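# Lay the post level across trestle bar and stand

## Task

Place the post so it lies level and at rest, supported by the trestle's bar at one end and the steel stand's top at the other, with its full width sitting well onto that top and no part of it touching the table. The stand must finish in its original position and orientation, not shifted or rotated. No small loose item may be touching the post or lying on the stand's top. If any of these fails, the task fails.

## Robot and tools

Robot: two arms, left_arm (base near y = +0.50 m) and right_arm (base near y = -0.46 m). Each carries a five-fingered hand: right_arm a right hand, left_arm a mirrored left hand. A camera stand is fixed behind the arms. Cameras are cam_high and cam_low, both 896x504.

Frames. Scene frame: origin on the table surface midway between the arms, +z up, +x forward over the table, +y toward left_arm. Reported hand positions (metres), quaternions (wxyz) and velocities use this frame. Offsets you command instead use the current Hand target's own axes. Hand point axes: +z along the straightened fingers, +y out of the palm, +x across the palm away from the thumb for the right hand, toward the thumb for the left hand. The hand point sits about 5 cm in front of the palm; fingers extend 6-7 cm past it along +z and lie about 6 cm behind it along -y. A wrist bracket on the little-finger side can strike things, and with fingers level the wrist may hang lower than the hand point and touch the table first.

The 28-number row (used by execute_actions and move): one flat list covering both arms. Positions 1-6: left_arm dx, dy, dz, rx, ry, rz. Positions 7-12: left hand motors little, ring, middle, index, thumb_bend, thumb_turn. 13: left force_limit. 14: left speed. 15-20: right_arm dx..rz. 21-26: right hand motors in the same order. 27: right force_limit. 28: right speed. Every value lies in [-1, 1].
Pose part: an offset, not a pose, measured from that arm's Hand target at the start of the action or move, along the Hand target's own axes. Scale: 1.0 = 0.6 m for dx, dy, dz and 180 degrees for the rotation vector rx, ry, rz. All six at 0 re-requests the current Hand target. Sending the same offset again moves further.
Hand part: finger targets are absolute positions, +1 open/straight, -1 curled; thumb_bend +1 straight, -1 fully bent; thumb_turn +1 beside the palm, -1 opposite the fingers. force_limit maps -1..+1 to roughly 0..10 N at the fingertip (0..15 N for the two thumb motors). speed rises linearly from near zero at -1 to full at +0.48 and stays full above. There is no 'no change' value: to keep a hand as it is, resend the eight hand numbers last executed for it (or, if none yet, its hand_measured six plus hand_force_limit and hand_speed). For a gentle grip close with speed -0.94 or lower. A thumb turned opposite the fingers lets the hand grasp items about 3.5-6.5 cm thick, handles down to about 2.5 cm.

Tools.
execute_actions(actions, cameras): actions is a list of actions; each action is up to 15 rows of 28 numbers, one row per 1/30 s step, the last row held to fill 15 steps. Every row is an offset from the pose at that action's start. Images come only for an empty actions list or when cameras names them (["all"], a list of names, or []).
move(target, speed, blend, stop_force, zero, blocking, cameras): straight-line path for each hand point to the offset given by one 28-number row, or by a list of up to 15 rows (all offsets counted from the same starting Hand targets). speed: m/s, 0.002-3.6, default 0.25, one value or one per target. blend: corner rounding in m per target, 0 = stop at each. stop_force: 3-120 N, ends an arm's path when its wrist sensor feels that push against the motion; do not rely on it while the hand rotates, and omit it when backing away from a contact. zero: whether to re-zero before the move (with stop_force only). blocking=false returns early (not allowed with stop_force). Paths do not avoid obstacles or the other arm; avoid routing close past an arm's own base.
wait(seconds 0-10), stop(), zoom_image(camera, region [x0,y0,x1,y1] pixels, at most 504 each side), show_instructions() for the reference pages, zero_wrist_force(arm), finished_scene(scene = the current scene number).

Results. Each lists per arm the hand position and quaternion, Hand target (last commanded pose after the 32-degree orientation clip; next offsets count from it), joint positions, torques and velocities, wrist force and torque in the flange axes (plus the peak since the last shown), and hand_measured, hand_stopped_by (moving, target, force, stalled, fault), hand_load_n (positive = finger pushed open), hand_force_limit, hand_speed. A lost grip shows only as hand_load_n falling toward 0. A move adds a 'move:' line: done, off_target, moving, held or fault, plus limits such as paced or held. Done does not prove nothing was disturbed. Lines such as MOTOR HOT or fault notices may appear. Reported positions may be off by a few centimetres.

Cautions. Arms are stiff: aiming even slightly past a firm contact can trigger a fault stop (about 150 N on the arm, or joint torque limits: 133 N m for the first three joints, 24.9 N m for wrist joints), freezing the arm for 10 s. Move slowly near contacts. Do not let the two arms or hands touch or press each other. Do not drop the post, release it while moving, or knock items off the table. Avoid shoving or rotating the steel stand. Overheating (85 °C) brakes an arm for 30-60 s; avoid long stretched holds or pushing toward unreachable poses. Something may occasionally nudge a loose object, so recheck with the cameras before finishing.

Each tool is called after ">>>" as a command line: name --argument value for each argument, lists and objects as JSON in quotes; but a table of rows of numbers goes row by row, as --pt "numbers of a row", without its own name.

Reference images:

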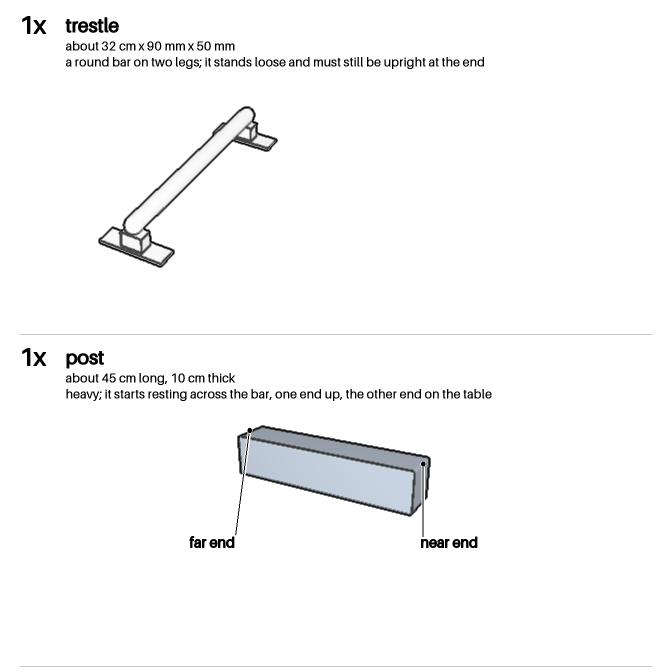

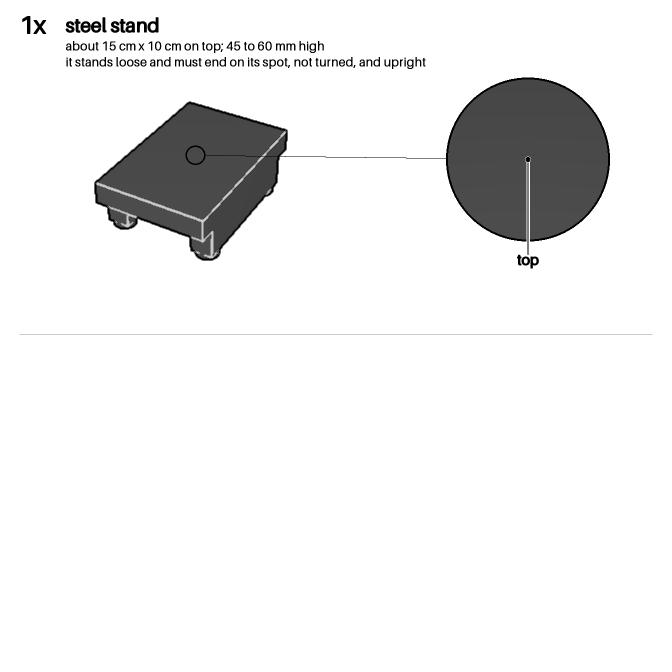

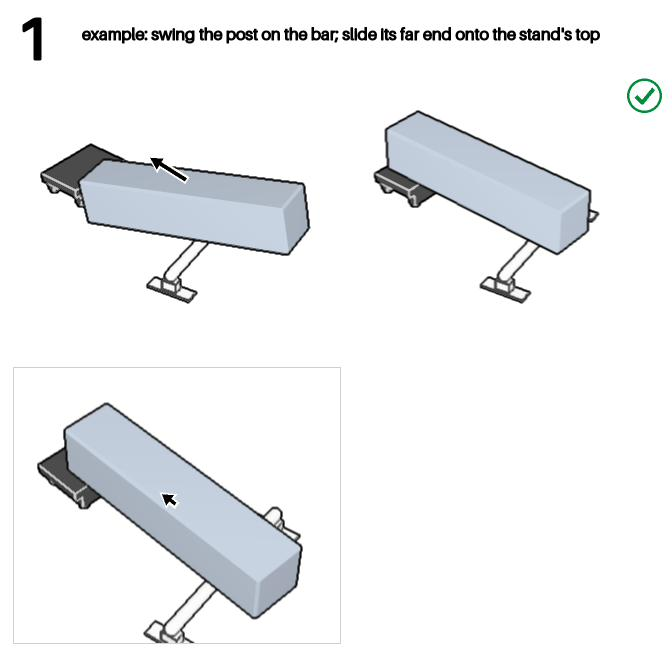

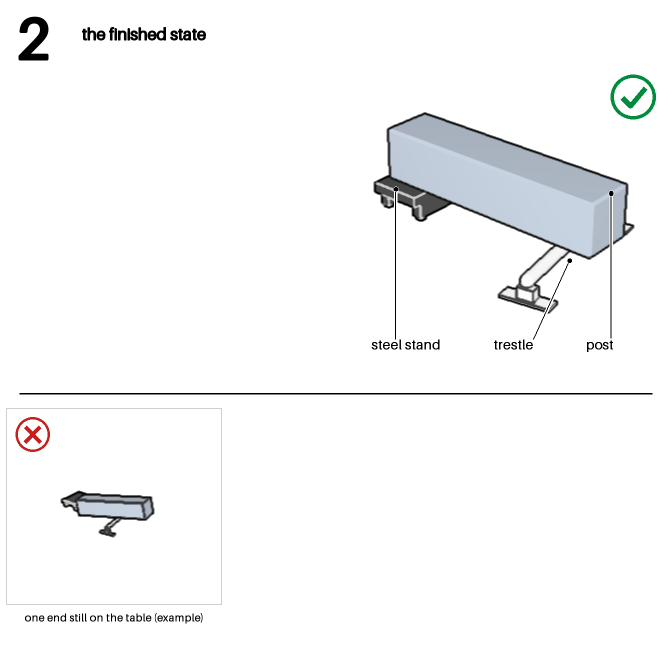

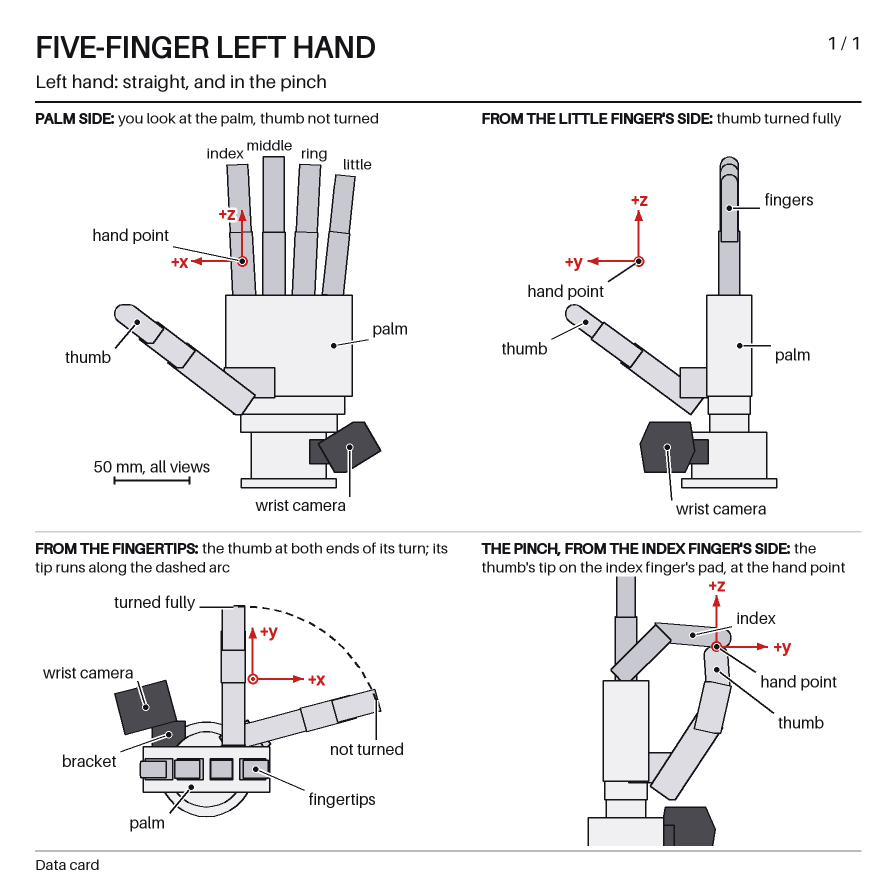

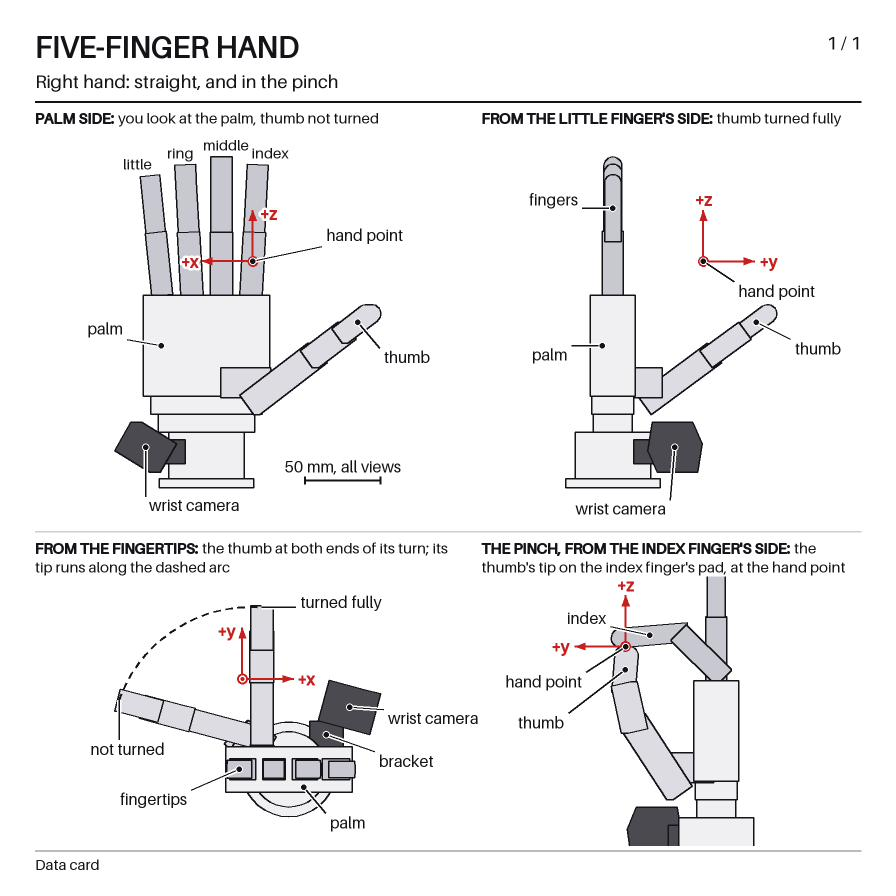

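## Session

>>> execute_actions --actions '[]'

Scene clock: 0.00 s.
left_arm: end_effector_position=(+0.1000, +0.1551, +0.2100) hand_measured=(+1.000, +1.000, +1.000, +1.000, +1.000, +1.000) hand_load_n=(-0.5, +0.0, +0.0, +0.0, +0.0, +0.0) hand_stopped_by=(target, target, target, target, target, target) hand_force_limit=0.00 hand_speed=-0.80 end_effector_quat_wxyz=(+0.015, +0.952, +0.305, -0.012) | right_arm: end_effector_position=(+0.0412, -0.1752, +0.1388) hand_measured=(+1.000, +1.000, +1.000, +1.000, +1.000, +1.000) hand_load_n=(+0.0, +0.5, +0.0, +0.0, +0.0, +0.5) hand_stopped_by=(target, target, target, target, target, target) hand_force_limit=0.00 hand_speed=-0.80 end_effector_quat_wxyz=(-0.133, +0.969, +0.030, +0.207)
Joint positions: left_arm=[2.259 -1.61 -1.857 1.915 -1.538 0.071] | right_arm=[1.227 -1.609 2.036 0.744 1.874 -3.558]
Joint velocities: within noise
Joint torques (N m): no reading
Motor temperatures (°C): left_arm=[38 31 30 39 44 36] | right_arm=[29 31 36 40 36 45]
Wrist force (N): no reading
Wrist torque (N m): no reading
Wrist force, peak (N): no reading
Hand target: left_arm +0.1000, +0.1551, +0.2100; +0.015, +0.952, +0.305, -0.012 | right_arm +0.0412, -0.1752, +0.1388; -0.133, +0.969, +0.030, +0.207

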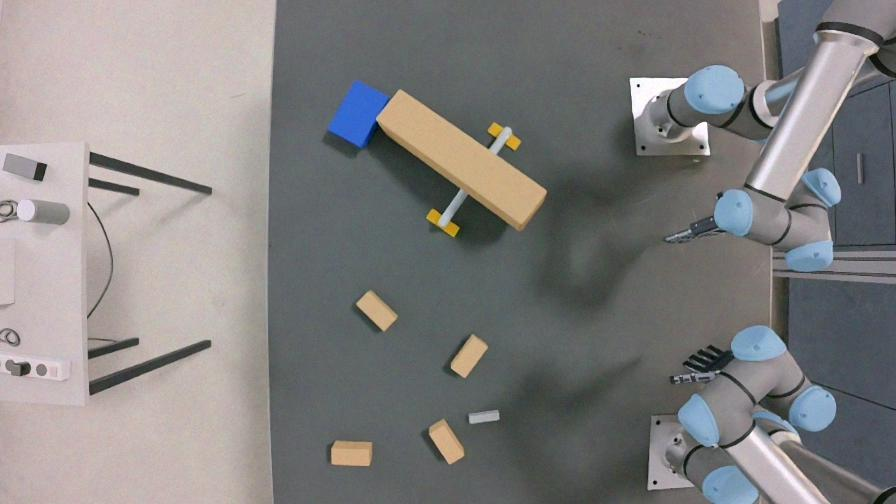

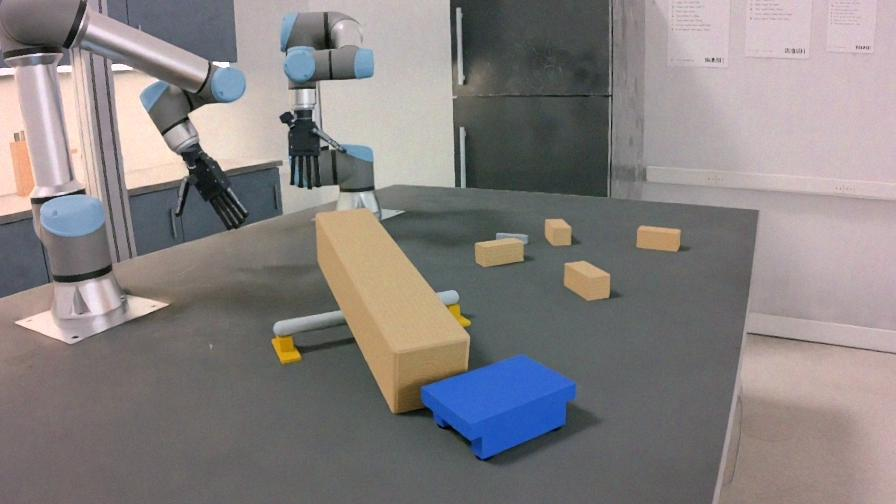

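>>> zoom_image --camera "cam_high" --region '[310, 60, 570, 260]'

>>> zoom_image --camera "cam_low" --region '[250, 190, 600, 470]'

>>> zoom_image --camera "cam_high" --region '[310, 260, 570, 500]'

Scaled by 1.938 from the camera's 896x504 image, which has a finer 1280x720 frame.

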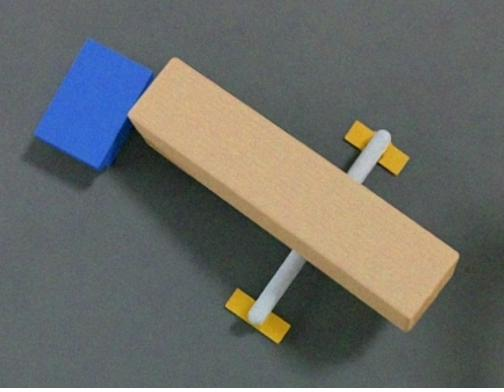

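Scaled by 1.440 from the camera's 896x504 image, which has a finer 1280x720 frame.

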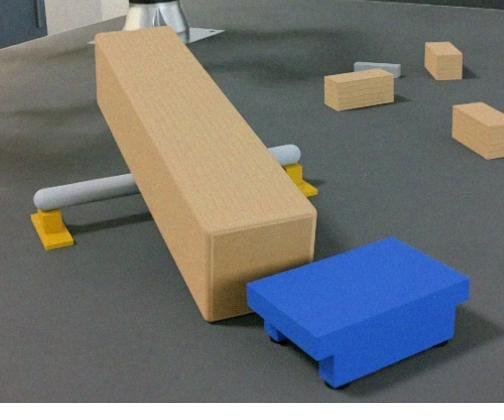

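Scaled by 1.938 from the camera's 896x504 image, which has a finer 1280x720 frame.

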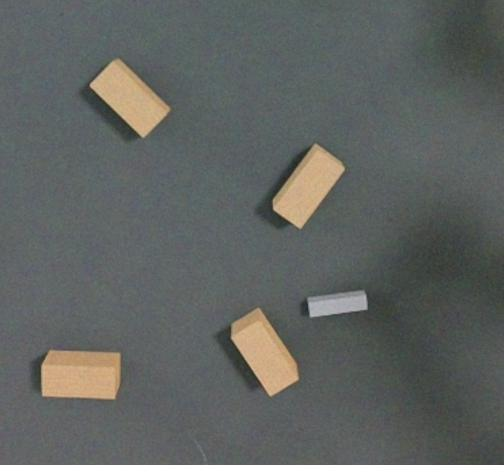

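>>> move --pt "0.045 0.109 0.009 0.033 0.109 0.418 -1 -1 -1 -1 1 1 0 0.3 0.3715 0.0725 -0.2097 -0.034 0.062 -0.368 -1 -1 -1 -1 1 1 0 0.3" --pt "0.0907 0.2175 0.0185 0.0659 0.2175 0.8367 -1 -1 -1 -1 1 1 0 0.3 0.908 0.0588 0.1005 -0.0685 0.1237 -0.7367 -1 -1 -1 -1 1 1 0 0.3" --blend 0.05 --speed 0.4 --cameras '["all"]'

Scene clock: 289.60 s.
left_arm: end_effector_position=(+0.2199, +0.0801, +0.1999) hand_measured=(-1.000, -1.000, -1.000, -1.000, +1.000, +1.000) hand_load_n=(+0.0, +0.0, +0.5, +0.0, +0.0, +0.0) hand_stopped_by=(target, target, target, target, target, target) hand_force_limit=0.00 hand_speed=0.30 end_effector_quat_wxyz=(+0.132, -0.489, +0.833, -0.223) | right_arm: end_effector_position=(+0.5660, -0.1910, +0.3000) hand_measured=(-1.000, -1.000, -1.000, -1.000, +1.000, +1.000) hand_load_n=(+0.0, +0.0, +0.0, +0.0, +0.0, +0.0) hand_stopped_by=(target, target, target, target, target, target) hand_force_limit=0.00 hand_speed=0.30 end_effector_quat_wxyz=(+0.218, +0.531, +0.721, +0.388)
Joint positions: left_arm=[2.42 -1.803 -1.546 2.29 -1.677 2.959] | right_arm=[0.174 -1.48 1.739 0.4 1.411 -6.282]
Joint torques (N m): left_arm=[5.81 19.7 30.87 0.01 1.98 2.21] | right_arm=[-6.67 -31.04 -10.92 -1.37 -1.56 -2]
Wrist force (N): left_arm=[-0.3 1.3 -0.3] | right_arm=[0.0 0.4 -0.8]
Wrist torque (N m): left_arm=[0.18 0.05 -0.06] | right_arm=[0.27 0.09 -0.13]
Wrist force, peak (N): left_arm=[-0.4 1.4 -0.3] | right_arm=[-0.9 0.1 -1.0]
Hand target: left_arm +0.2199, +0.0801, +0.1999; +0.132, -0.489, +0.833, -0.223 | right_arm +0.5661, -0.1916, +0.3000; +0.214, +0.323, +0.853, +0.350
Off the commanded pose: left_arm 0.000 m, 0 deg | right_arm 0.001 m, 29 deg.
joint sent to its limit (right arm) — joint 6 (wrist 3), lower limit. The joint targets are off in orientation, not in position.
move: off_target (right_arm)

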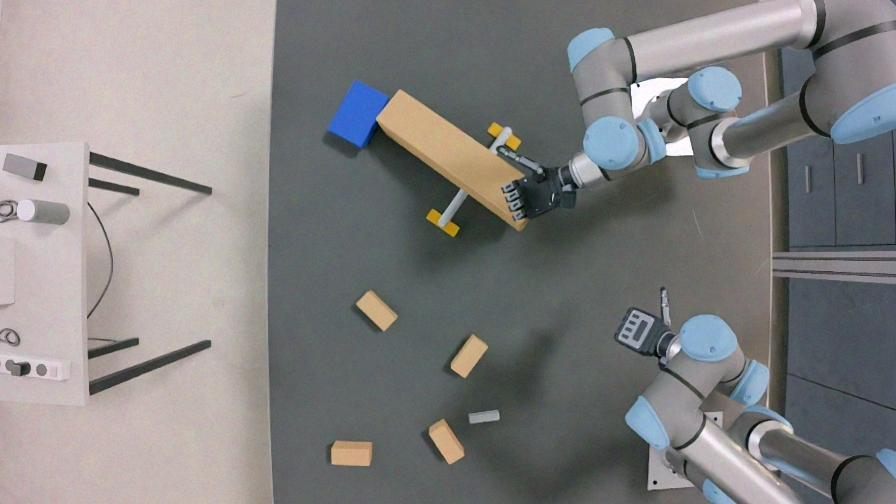

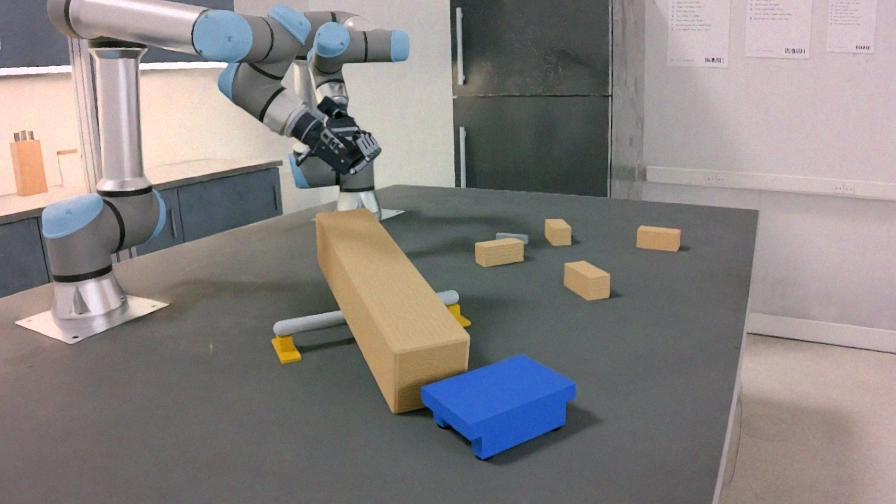

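>>> move --pt "0.06 -0.03 0.08 0 0 0 -1 -1 -1 -1 1 1 0 0.3 -0.0139 0.0736 -0.0663 0 0 0.6667 -1 -1 -1 -1 1 1 0 0.3" --pt "0.12 -0.06 0.16 0 0 0 -1 -1 -1 -1 1 1 0 0.3 -0.0139 0.0736 -0.0663 0 0 -0.6667 -1 -1 -1 -1 1 1 0 0.3" --pt "0.193 -0.0918 0.2455 0 0 0 -1 -1 -1 -1 1 1 0 0.3 0 0 0 0 0 0 -1 -1 -1 -1 1 1 0 0.3" --blend 0.05 --speed 0.7 --cameras '["all"]'

Scene clock: 308.03 s.
left_arm: end_effector_position=(+0.2695, -0.0800, +0.0996) hand_measured=(-1.000, -1.000, -1.000, -1.000, +1.000, +1.000) hand_load_n=(+0.0, +0.0, +0.0, +0.0, +0.0, +0.0) hand_stopped_by=(target, target, target, target, target, target) hand_force_limit=0.00 hand_speed=0.30 end_effector_quat_wxyz=(+0.132, -0.489, +0.833, -0.223) | right_arm: end_effector_position=(+0.5661, -0.1916, +0.3000) hand_measured=(-1.000, -1.000, -1.000, -1.000, +1.000, +1.000) hand_load_n=(+0.0, +0.0, +0.0, +0.0, +0.0, +0.0) hand_stopped_by=(target, target, target, target, target, target) hand_force_limit=0.00 hand_speed=0.30 end_effector_quat_wxyz=(+0.214, +0.323, +0.853, +0.350)
Joint positions: left_arm=[2.261 -2.268 -1.118 2.307 -1.754 2.819] | right_arm=[-0.02 -1.45 1.707 0.574 1.115 -0.637]
Joint torques (N m): left_arm=[-7.92 35.02 30.11 -3.17 -2.81 -1.97] | right_arm=[9.79 -31.14 -11.13 -0.82 0.5 2.13]
Wrist force (N): left_arm=[-0.1 1.4 -0.3] | right_arm=[0.3 0.3 -0.6]
Wrist torque (N m): left_arm=[0.20 0.05 0.12] | right_arm=[0.24 0.08 -0.25]
Wrist force, peak (N): left_arm=[-0.1 1.7 -0.3] | right_arm=[-1.5 -0.1 -0.7]
Hand target: left_arm +0.2695, -0.0800, +0.0996; +0.132, -0.489, +0.833, -0.223 | right_arm +0.5661, -0.1916, +0.3000; +0.214, +0.323, +0.853, +0.350
Off the commanded pose: left_arm 0.000 m, 0 deg | right_arm 0.000 m, 0 deg.
move: done

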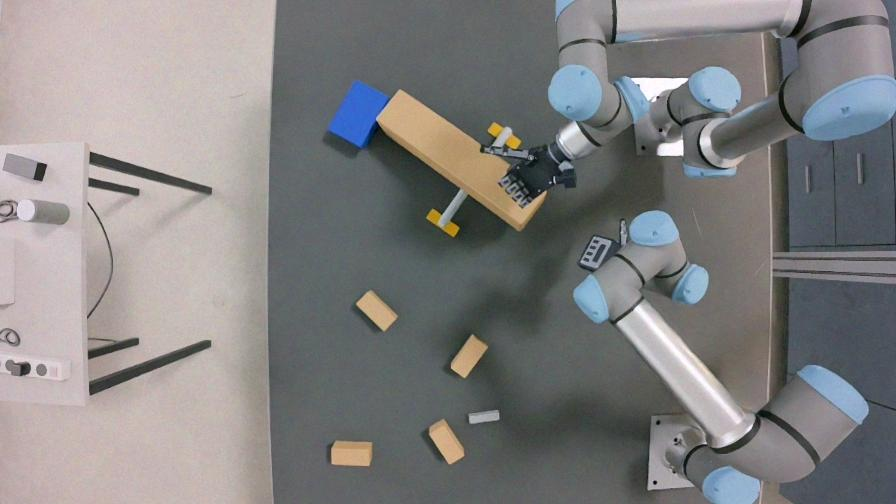

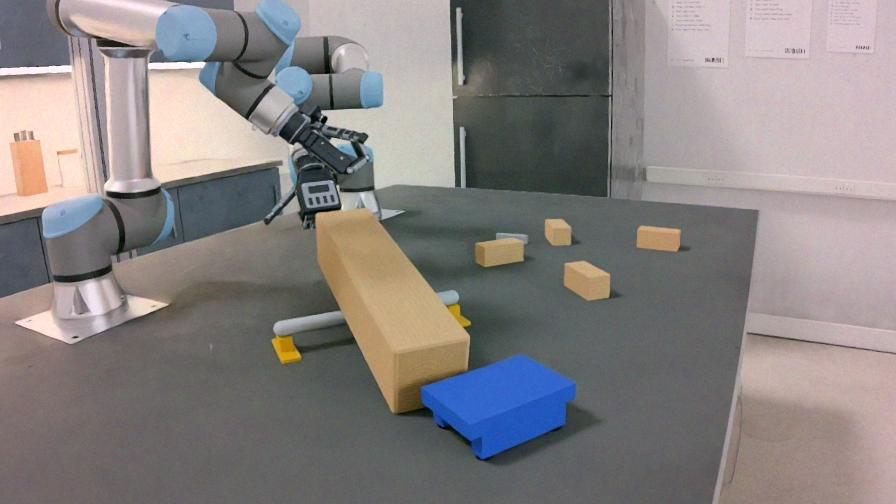

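>>> zoom_image --camera "cam_high" --region '[440, 90, 640, 260]'

>>> zoom_image --camera "cam_low" --region '[200, 90, 480, 330]'

Scaled by 2.520 from the camera's 896x504 image, which has a finer 1280x720 frame.

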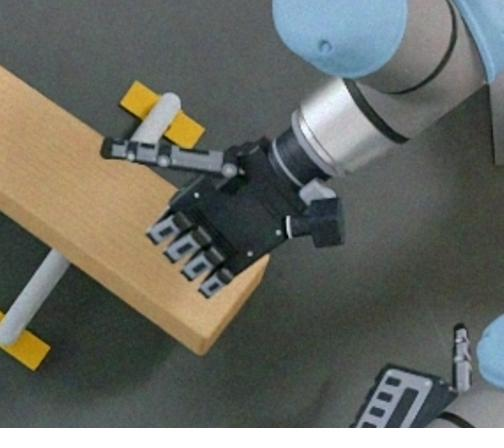

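Scaled by 1.800 from the camera's 896x504 image, which has a finer 1280x720 frame.

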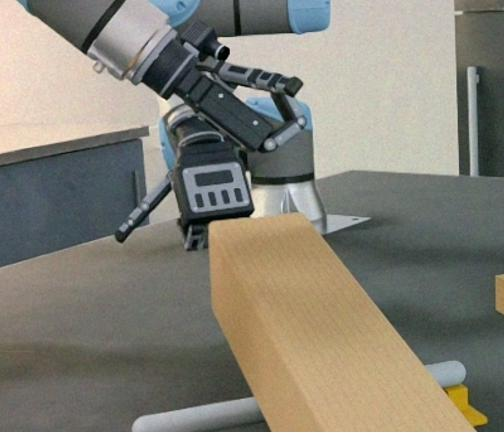

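>>> zero_wrist_force --arm "right_arm"

>>> zero_wrist_force --arm "left_arm"

>>> move --pt "0 0 0 0 0 0 -1 -1 -1 -1 1 1 0 0.3 0.0127 -0.0675 0.0607 0 0 0 -1 -1 -1 -1 1 1 0 0.3" --pt "0 0 0 0 0 0 -1 -1 -1 -1 1 1 0 0.3 0.0243 -0.1288 0.1159 0 0 0 -1 -1 -1 -1 1 1 0 0.3" --speed '[0.12, 0.02]' --stop_force 12 --cameras '["all"]'

Wrist force sensor zeroed.

Wrist force sensor zeroed.

Scene clock: 325.17 s.
left_arm: end_effector_position=(+0.2695, -0.0800, +0.0996) hand_measured=(-1.000, -1.000, -1.000, -1.000, +1.000, +1.000) hand_load_n=(+0.0, +0.0, +0.0, +0.0, +0.0, +0.0) hand_stopped_by=(target, target, target, target, target, target) hand_force_limit=0.00 hand_speed=0.30 end_effector_quat_wxyz=(+0.132, -0.489, +0.833, -0.223) | right_arm: end_effector_position=(+0.5660, -0.1917, +0.1950) hand_measured=(-1.000, -1.000, -1.000, -1.000, +1.000, +1.000) hand_load_n=(+0.0, +0.0, +0.0, +0.0, +0.0, +0.0) hand_stopped_by=(target, target, target, target, target, target) hand_force_limit=0.00 hand_speed=0.30 end_effector_quat_wxyz=(+0.214, +0.323, +0.853, +0.350)
Joint positions: left_arm=[2.261 -2.268 -1.118 2.307 -1.754 2.819] | right_arm=[-0.02 -1.354 1.882 0.303 1.115 -0.637]
Joint torques (N m): left_arm=[-8.42 35.17 30.01 -3.29 -2.84 -2.22] | right_arm=[-5.13 -12.08 -6.08 -0.82 -0.45 1.26]
Wrist force (N, zeroed by zero_wrist_force): left_arm=[-0.1 0.3 0.0] | right_arm=[1.0 6.5 -6.6]
Wrist torque (N m, zeroed by zero_wrist_force): left_arm=[0.04 0.01 -0.02] | right_arm=[0.65 0.45 0.61]
Wrist force, peak (N, zeroed by zero_wrist_force): left_arm=[-0.2 -0.1 -0.5] | right_arm=[1.2 8.9 -6.9]
Hand target: left_arm +0.2695, -0.0800, +0.0996; +0.132, -0.489, +0.833, -0.223 | right_arm +0.5660, -0.1917, +0.1950; +0.214, +0.323, +0.853, +0.350
Off the commanded pose: left_arm 0.000 m, 0 deg | right_arm 0.000 m, 0 deg.
move: done

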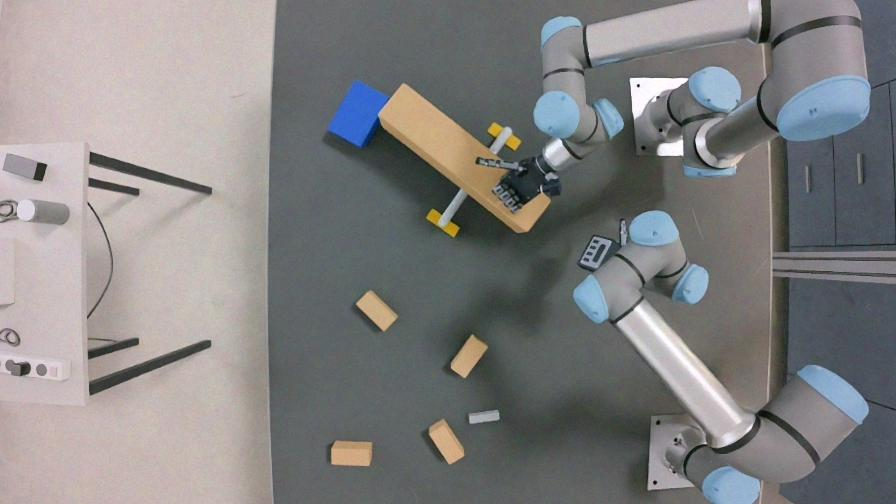

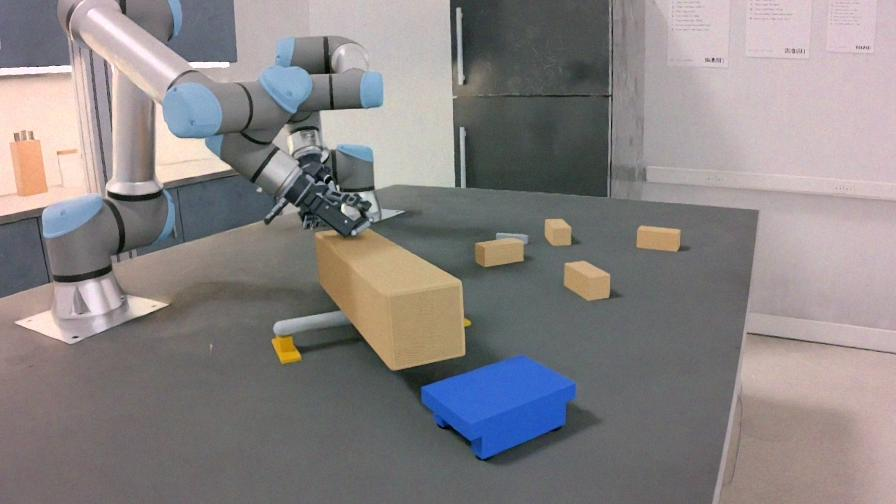

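>>> zoom_image --camera "cam_low" --region '[250, 200, 600, 470]'

>>> zoom_image --camera "cam_high" --region '[310, 60, 570, 260]'

Scaled by 1.440 from the camera's 896x504 image, which has a finer 1280x720 frame.

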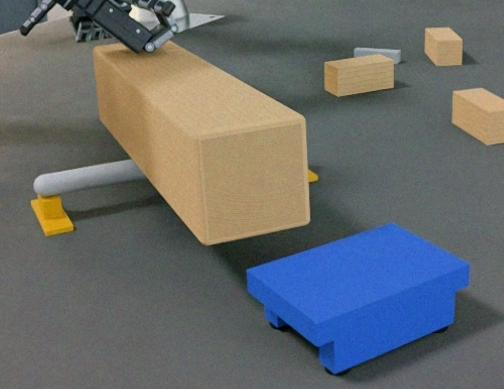

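Scaled by 1.938 from the camera's 896x504 image, which has a finer 1280x720 frame.

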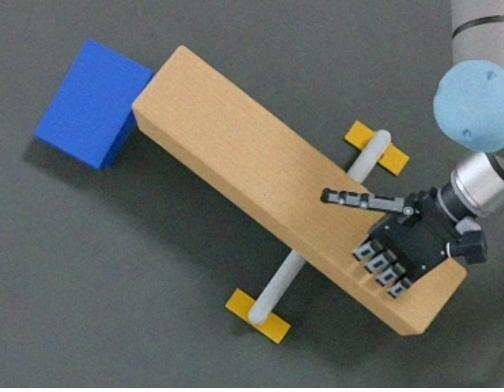

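>>> move --target '[0,0,0,0,0,0,-1,-1,-1,-1,1,1,0,0.3,0.01225,-0.0116,-0.0155,-0.00695,0.0368,-0.0331,-1,-1,-1,-1,1,1,0,0.3]' --speed 0.04 --cameras '["all"]'

>>> zoom_image --camera "cam_high" --region '[310, 60, 570, 260]'

Scene clock: 349.03 s.
left_arm: end_effector_position=(+0.2695, -0.0800, +0.0996) hand_measured=(-1.000, -1.000, -1.000, -1.000, +1.000, +1.000) hand_load_n=(+0.0, +0.0, +0.0, +0.0, +0.0, +0.0) hand_stopped_by=(target, target, target, target, target, target) hand_force_limit=0.00 hand_speed=0.30 end_effector_quat_wxyz=(+0.132, -0.489, +0.833, -0.223) | right_arm: end_effector_position=(+0.5526, -0.1946, +0.1950) hand_measured=(-1.000, -1.000, -1.000, -1.000, +1.000, +1.000) hand_load_n=(+0.0, +0.0, +0.0, +0.0, +0.0, +0.0) hand_stopped_by=(target, target, target, target, target, target) hand_force_limit=0.00 hand_speed=0.30 end_effector_quat_wxyz=(+0.186, +0.256, +0.875, +0.365)
Joint positions: left_arm=[2.261 -2.268 -1.118 2.307 -1.754 2.819] | right_arm=[-0.109 -1.333 1.882 0.396 0.959 -0.858]
Joint torques (N m): left_arm=[-5.89 35.47 28.77 -3.24 -2.78 -2.09] | right_arm=[-6.51 -14.11 -24.72 2.92 -0.95 -2]
Wrist force (N, zeroed by zero_wrist_force): left_arm=[0.0 0.0 -0.1] | right_arm=[-0.8 8.1 -4.2]
Wrist torque (N m, zeroed by zero_wrist_force): left_arm=[0.01 0.00 0.00] | right_arm=[0.55 0.29 0.54]
Wrist force, peak (N, zeroed by zero_wrist_force): left_arm=[-0.3 -0.1 -0.3] | right_arm=[1.1 8.8 -7.6]
Hand target: left_arm +0.2695, -0.0800, +0.0996; +0.132, -0.489, +0.833, -0.223 | right_arm +0.5526, -0.1946, +0.1950; +0.186, +0.255, +0.876, +0.365
Off the commanded pose: left_arm 0.000 m, 0 deg | right_arm 0.000 m, 0 deg.
move: done

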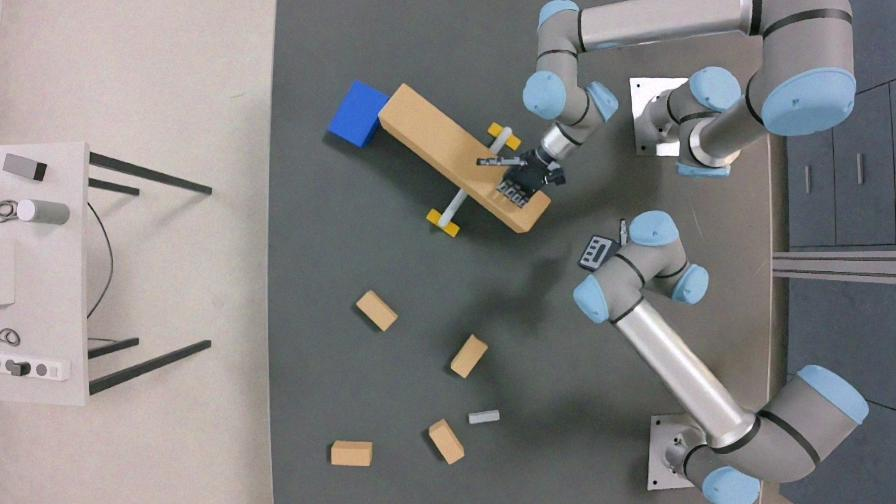

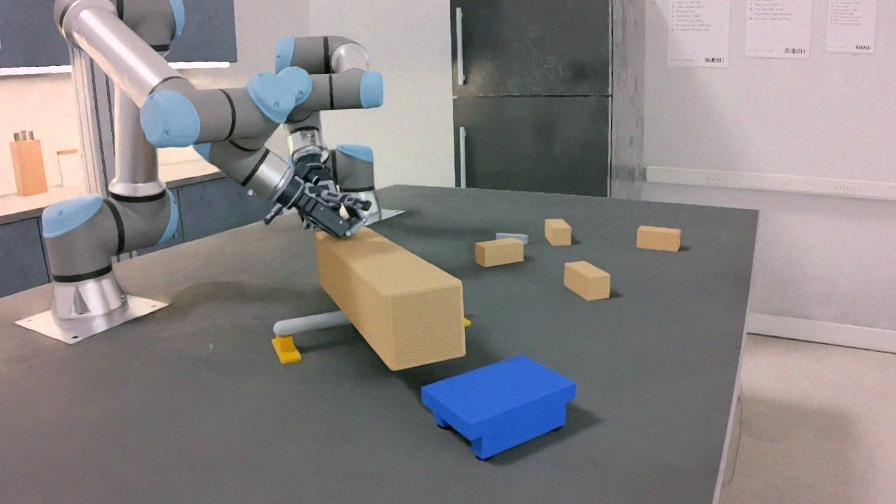

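Scaled by 1.938 from the camera's 896x504 image, which has a finer 1280x720 frame.

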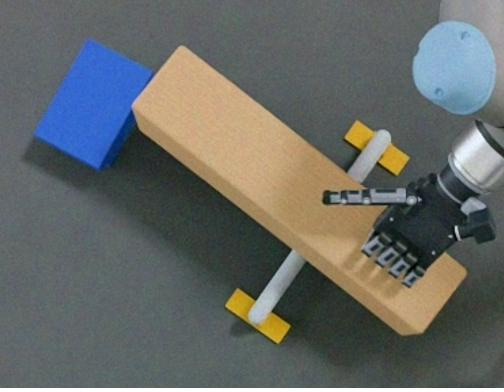

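>>> move --pt "-0.1833 -0.0183 0.0683 0 0 0 -1 -1 -1 -1 1 -1 0 0.3 0 0 0 0 0 0 -1 -1 -1 -1 1 1 0 0.3" --pt "-0.1833 -0.1982 0.2433 0 0 0 -1 -1 -1 -1 1 -1 0 0.3 0 0 0 0 0 0 -1 -1 -1 -1 1 1 0 0.3" --speed 0.2 --blend 0.03 --cameras '["all"]'

>>> zoom_image --camera "cam_high" --region '[440, 90, 640, 290]'

>>> zoom_image --camera "cam_low" --region '[200, 90, 480, 370]'

Scene clock: 390.67 s.
left_arm: end_effector_position=(+0.4768, -0.0696, +0.0327) hand_measured=(-1.000, -1.000, -1.000, -1.000, +1.000, -1.000) hand_load_n=(+0.0, +0.5, +0.0, +0.0, +0.0, +0.0) hand_stopped_by=(target, target, target, target, target, target) hand_force_limit=0.00 hand_speed=0.30 end_effector_quat_wxyz=(+0.132, -0.489, +0.833, -0.223) | right_arm: end_effector_position=(+0.5526, -0.1946, +0.1950) hand_measured=(-1.000, -1.000, -1.000, -1.000, +1.000, +1.000) hand_load_n=(+0.0, +0.0, +0.0, +0.0, +0.0, +0.0) hand_stopped_by=(target, target, target, target, target, target) hand_force_limit=0.00 hand_speed=0.30 end_effector_quat_wxyz=(+0.186, +0.255, +0.876, +0.365)
Joint positions: left_arm=[2.503 -2.645 -0.589 2.182 -1.636 3.032] | right_arm=[-0.109 -1.333 1.882 0.396 0.959 -0.858]
Joint torques (N m): left_arm=[-8.84 45.44 30.46 -3.15 -2.61 2.07] | right_arm=[-7.12 -13.69 -24.62 3.01 -0.94 -2.22]
Wrist force (N, zeroed by zero_wrist_force): left_arm=[-0.2 0.1 -0.2] | right_arm=[-0.9 8.3 -3.9]
Wrist torque (N m, zeroed by zero_wrist_force): left_arm=[0.03 0.04 -0.20] | right_arm=[0.53 0.30 0.54]
Wrist force, peak (N, zeroed by zero_wrist_force): left_arm=[-0.6 0.9 0.0] | right_arm=[-1.0 9.1 -4.3]
Hand target: left_arm +0.4768, -0.0696, +0.0327; +0.132, -0.489, +0.833, -0.223 | right_arm +0.5526, -0.1946, +0.1950; +0.186, +0.255, +0.876, +0.365
Off the commanded pose: left_arm 0.000 m, 0 deg | right_arm 0.000 m, 0 deg.
move: done

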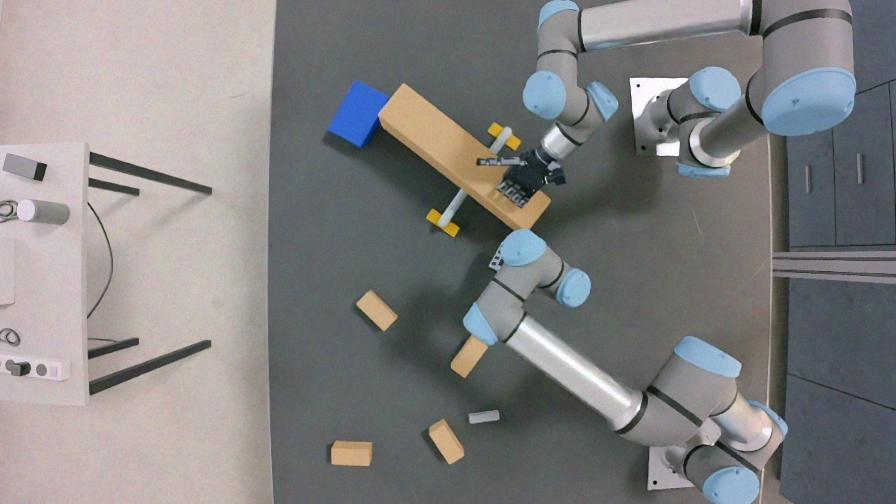

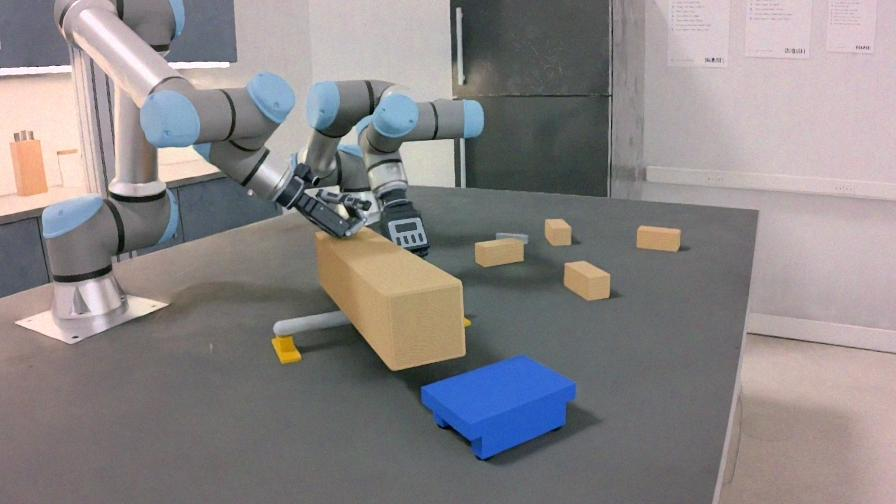

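Scaled by 2.520 from the camera's 896x504 image, which has a finer 1280x720 frame.

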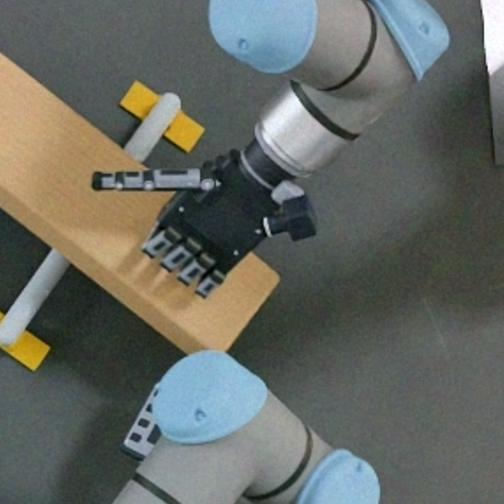

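Scaled by 1.800 from the camera's 896x504 image, which has a finer 1280x720 frame.

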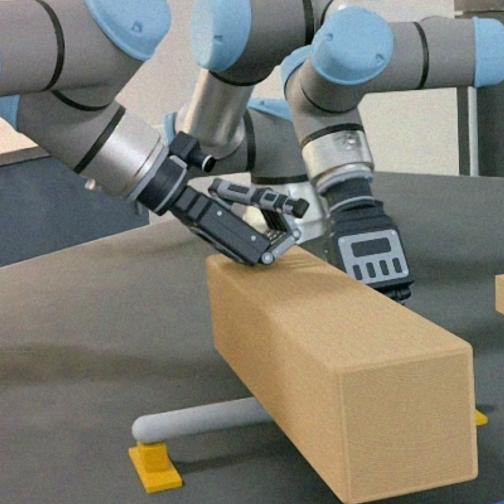

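>>> move --target '[0.1133,0,0,0,0,0,-1,-1,-1,-1,1,-1,0,0.3,0,0,0,0,0,0,-1,-1,-1,-1,1,1,0,0.3]' --speed 0.04 --stop_force 15 --cameras '["all"]'

>>> zoom_image --camera "cam_high" --region '[310, 60, 570, 260]'

>>> zoom_image --camera "cam_low" --region '[250, 200, 600, 470]'

Scene clock: 398.60 s.
left_arm: end_effector_position=(+0.4437, -0.1289, +0.0326) hand_measured=(-1.000, -1.000, -1.000, -1.000, +1.000, -1.000) hand_load_n=(+0.0, +0.0, +0.0, +0.0, +0.0, +0.0) hand_stopped_by=(target, target, target, target, target, target) hand_force_limit=0.00 hand_speed=0.30 end_effector_quat_wxyz=(+0.132, -0.489, +0.833, -0.223) | right_arm: end_effector_position=(+0.5526, -0.1946, +0.1950) hand_measured=(-1.000, -1.000, -1.000, -1.000, +1.000, +1.000) hand_load_n=(+0.0, +0.5, +0.0, +0.0, +0.0, +0.0) hand_stopped_by=(target, target, target, target, target, target) hand_force_limit=0.00 hand_speed=0.30 end_effector_quat_wxyz=(+0.186, +0.255, +0.876, +0.365)
Joint positions: left_arm=[2.406 -2.78 -0.321 2.043 -1.684 2.947] | right_arm=[-0.109 -1.333 1.882 0.396 0.959 -0.858]
Joint torques (N m): left_arm=[-10.51 47.97 30.37 -2.79 -1.98 -2.06] | right_arm=[-0.53 -14.48 -23.98 1.82 -0.39 -1.43]
Wrist force (N, zeroed by zero_wrist_force): left_arm=[-3.6 0.6 -0.6] | right_arm=[-0.9 5.6 -5.8]
Wrist torque (N m, zeroed by zero_wrist_force): left_arm=[0.06 0.13 -0.25] | right_arm=[0.55 0.40 0.39]
Wrist force, peak (N, zeroed by zero_wrist_force): left_arm=[-4.1 0.7 0.0] | right_arm=[-0.7 8.8 -4.3]
Hand target: left_arm +0.4437, -0.1289, +0.0326; +0.132, -0.489, +0.833, -0.223 | right_arm +0.5526, -0.1946, +0.1950; +0.186, +0.255, +0.876, +0.365
Off the commanded pose: left_arm 0.000 m, 0 deg | right_arm 0.000 m, 0 deg.
move: done

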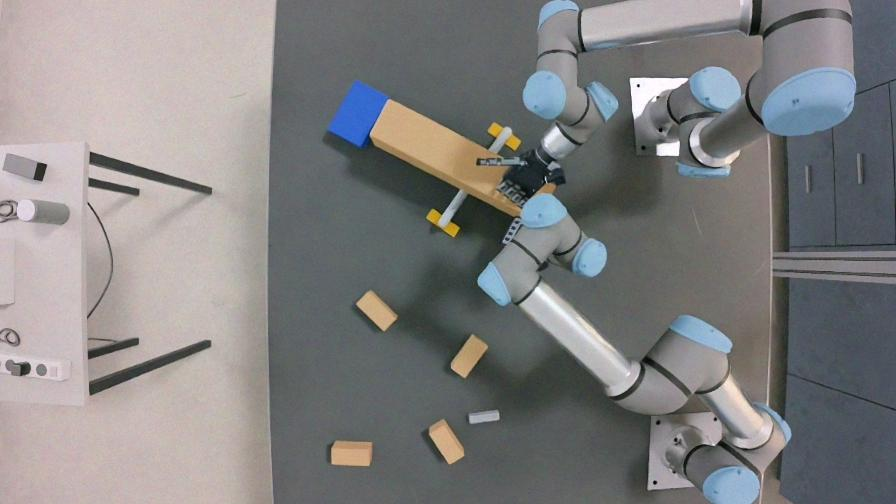

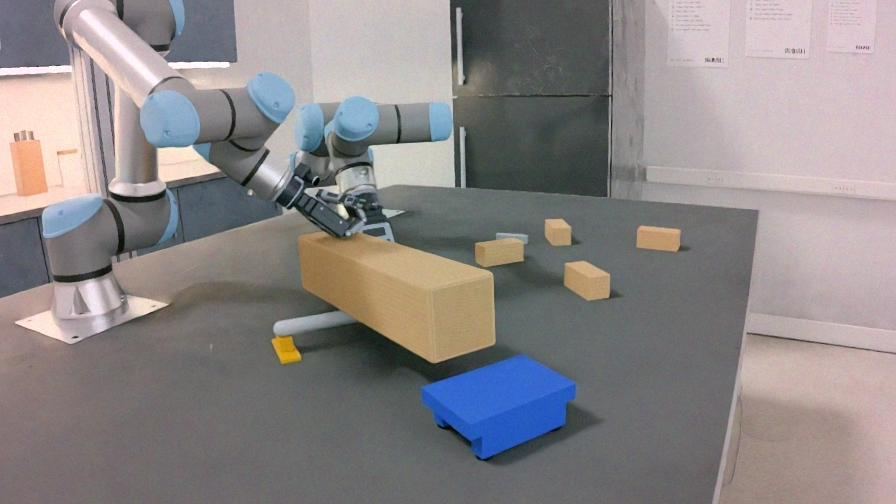

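Scaled by 1.938 from the camera's 896x504 image, which has a finer 1280x720 frame.

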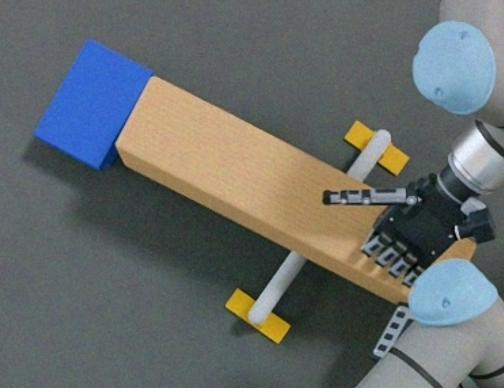

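Scaled by 1.440 from the camera's 896x504 image, which has a finer 1280x720 frame.

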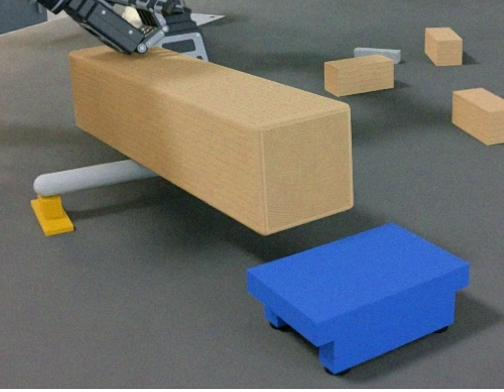

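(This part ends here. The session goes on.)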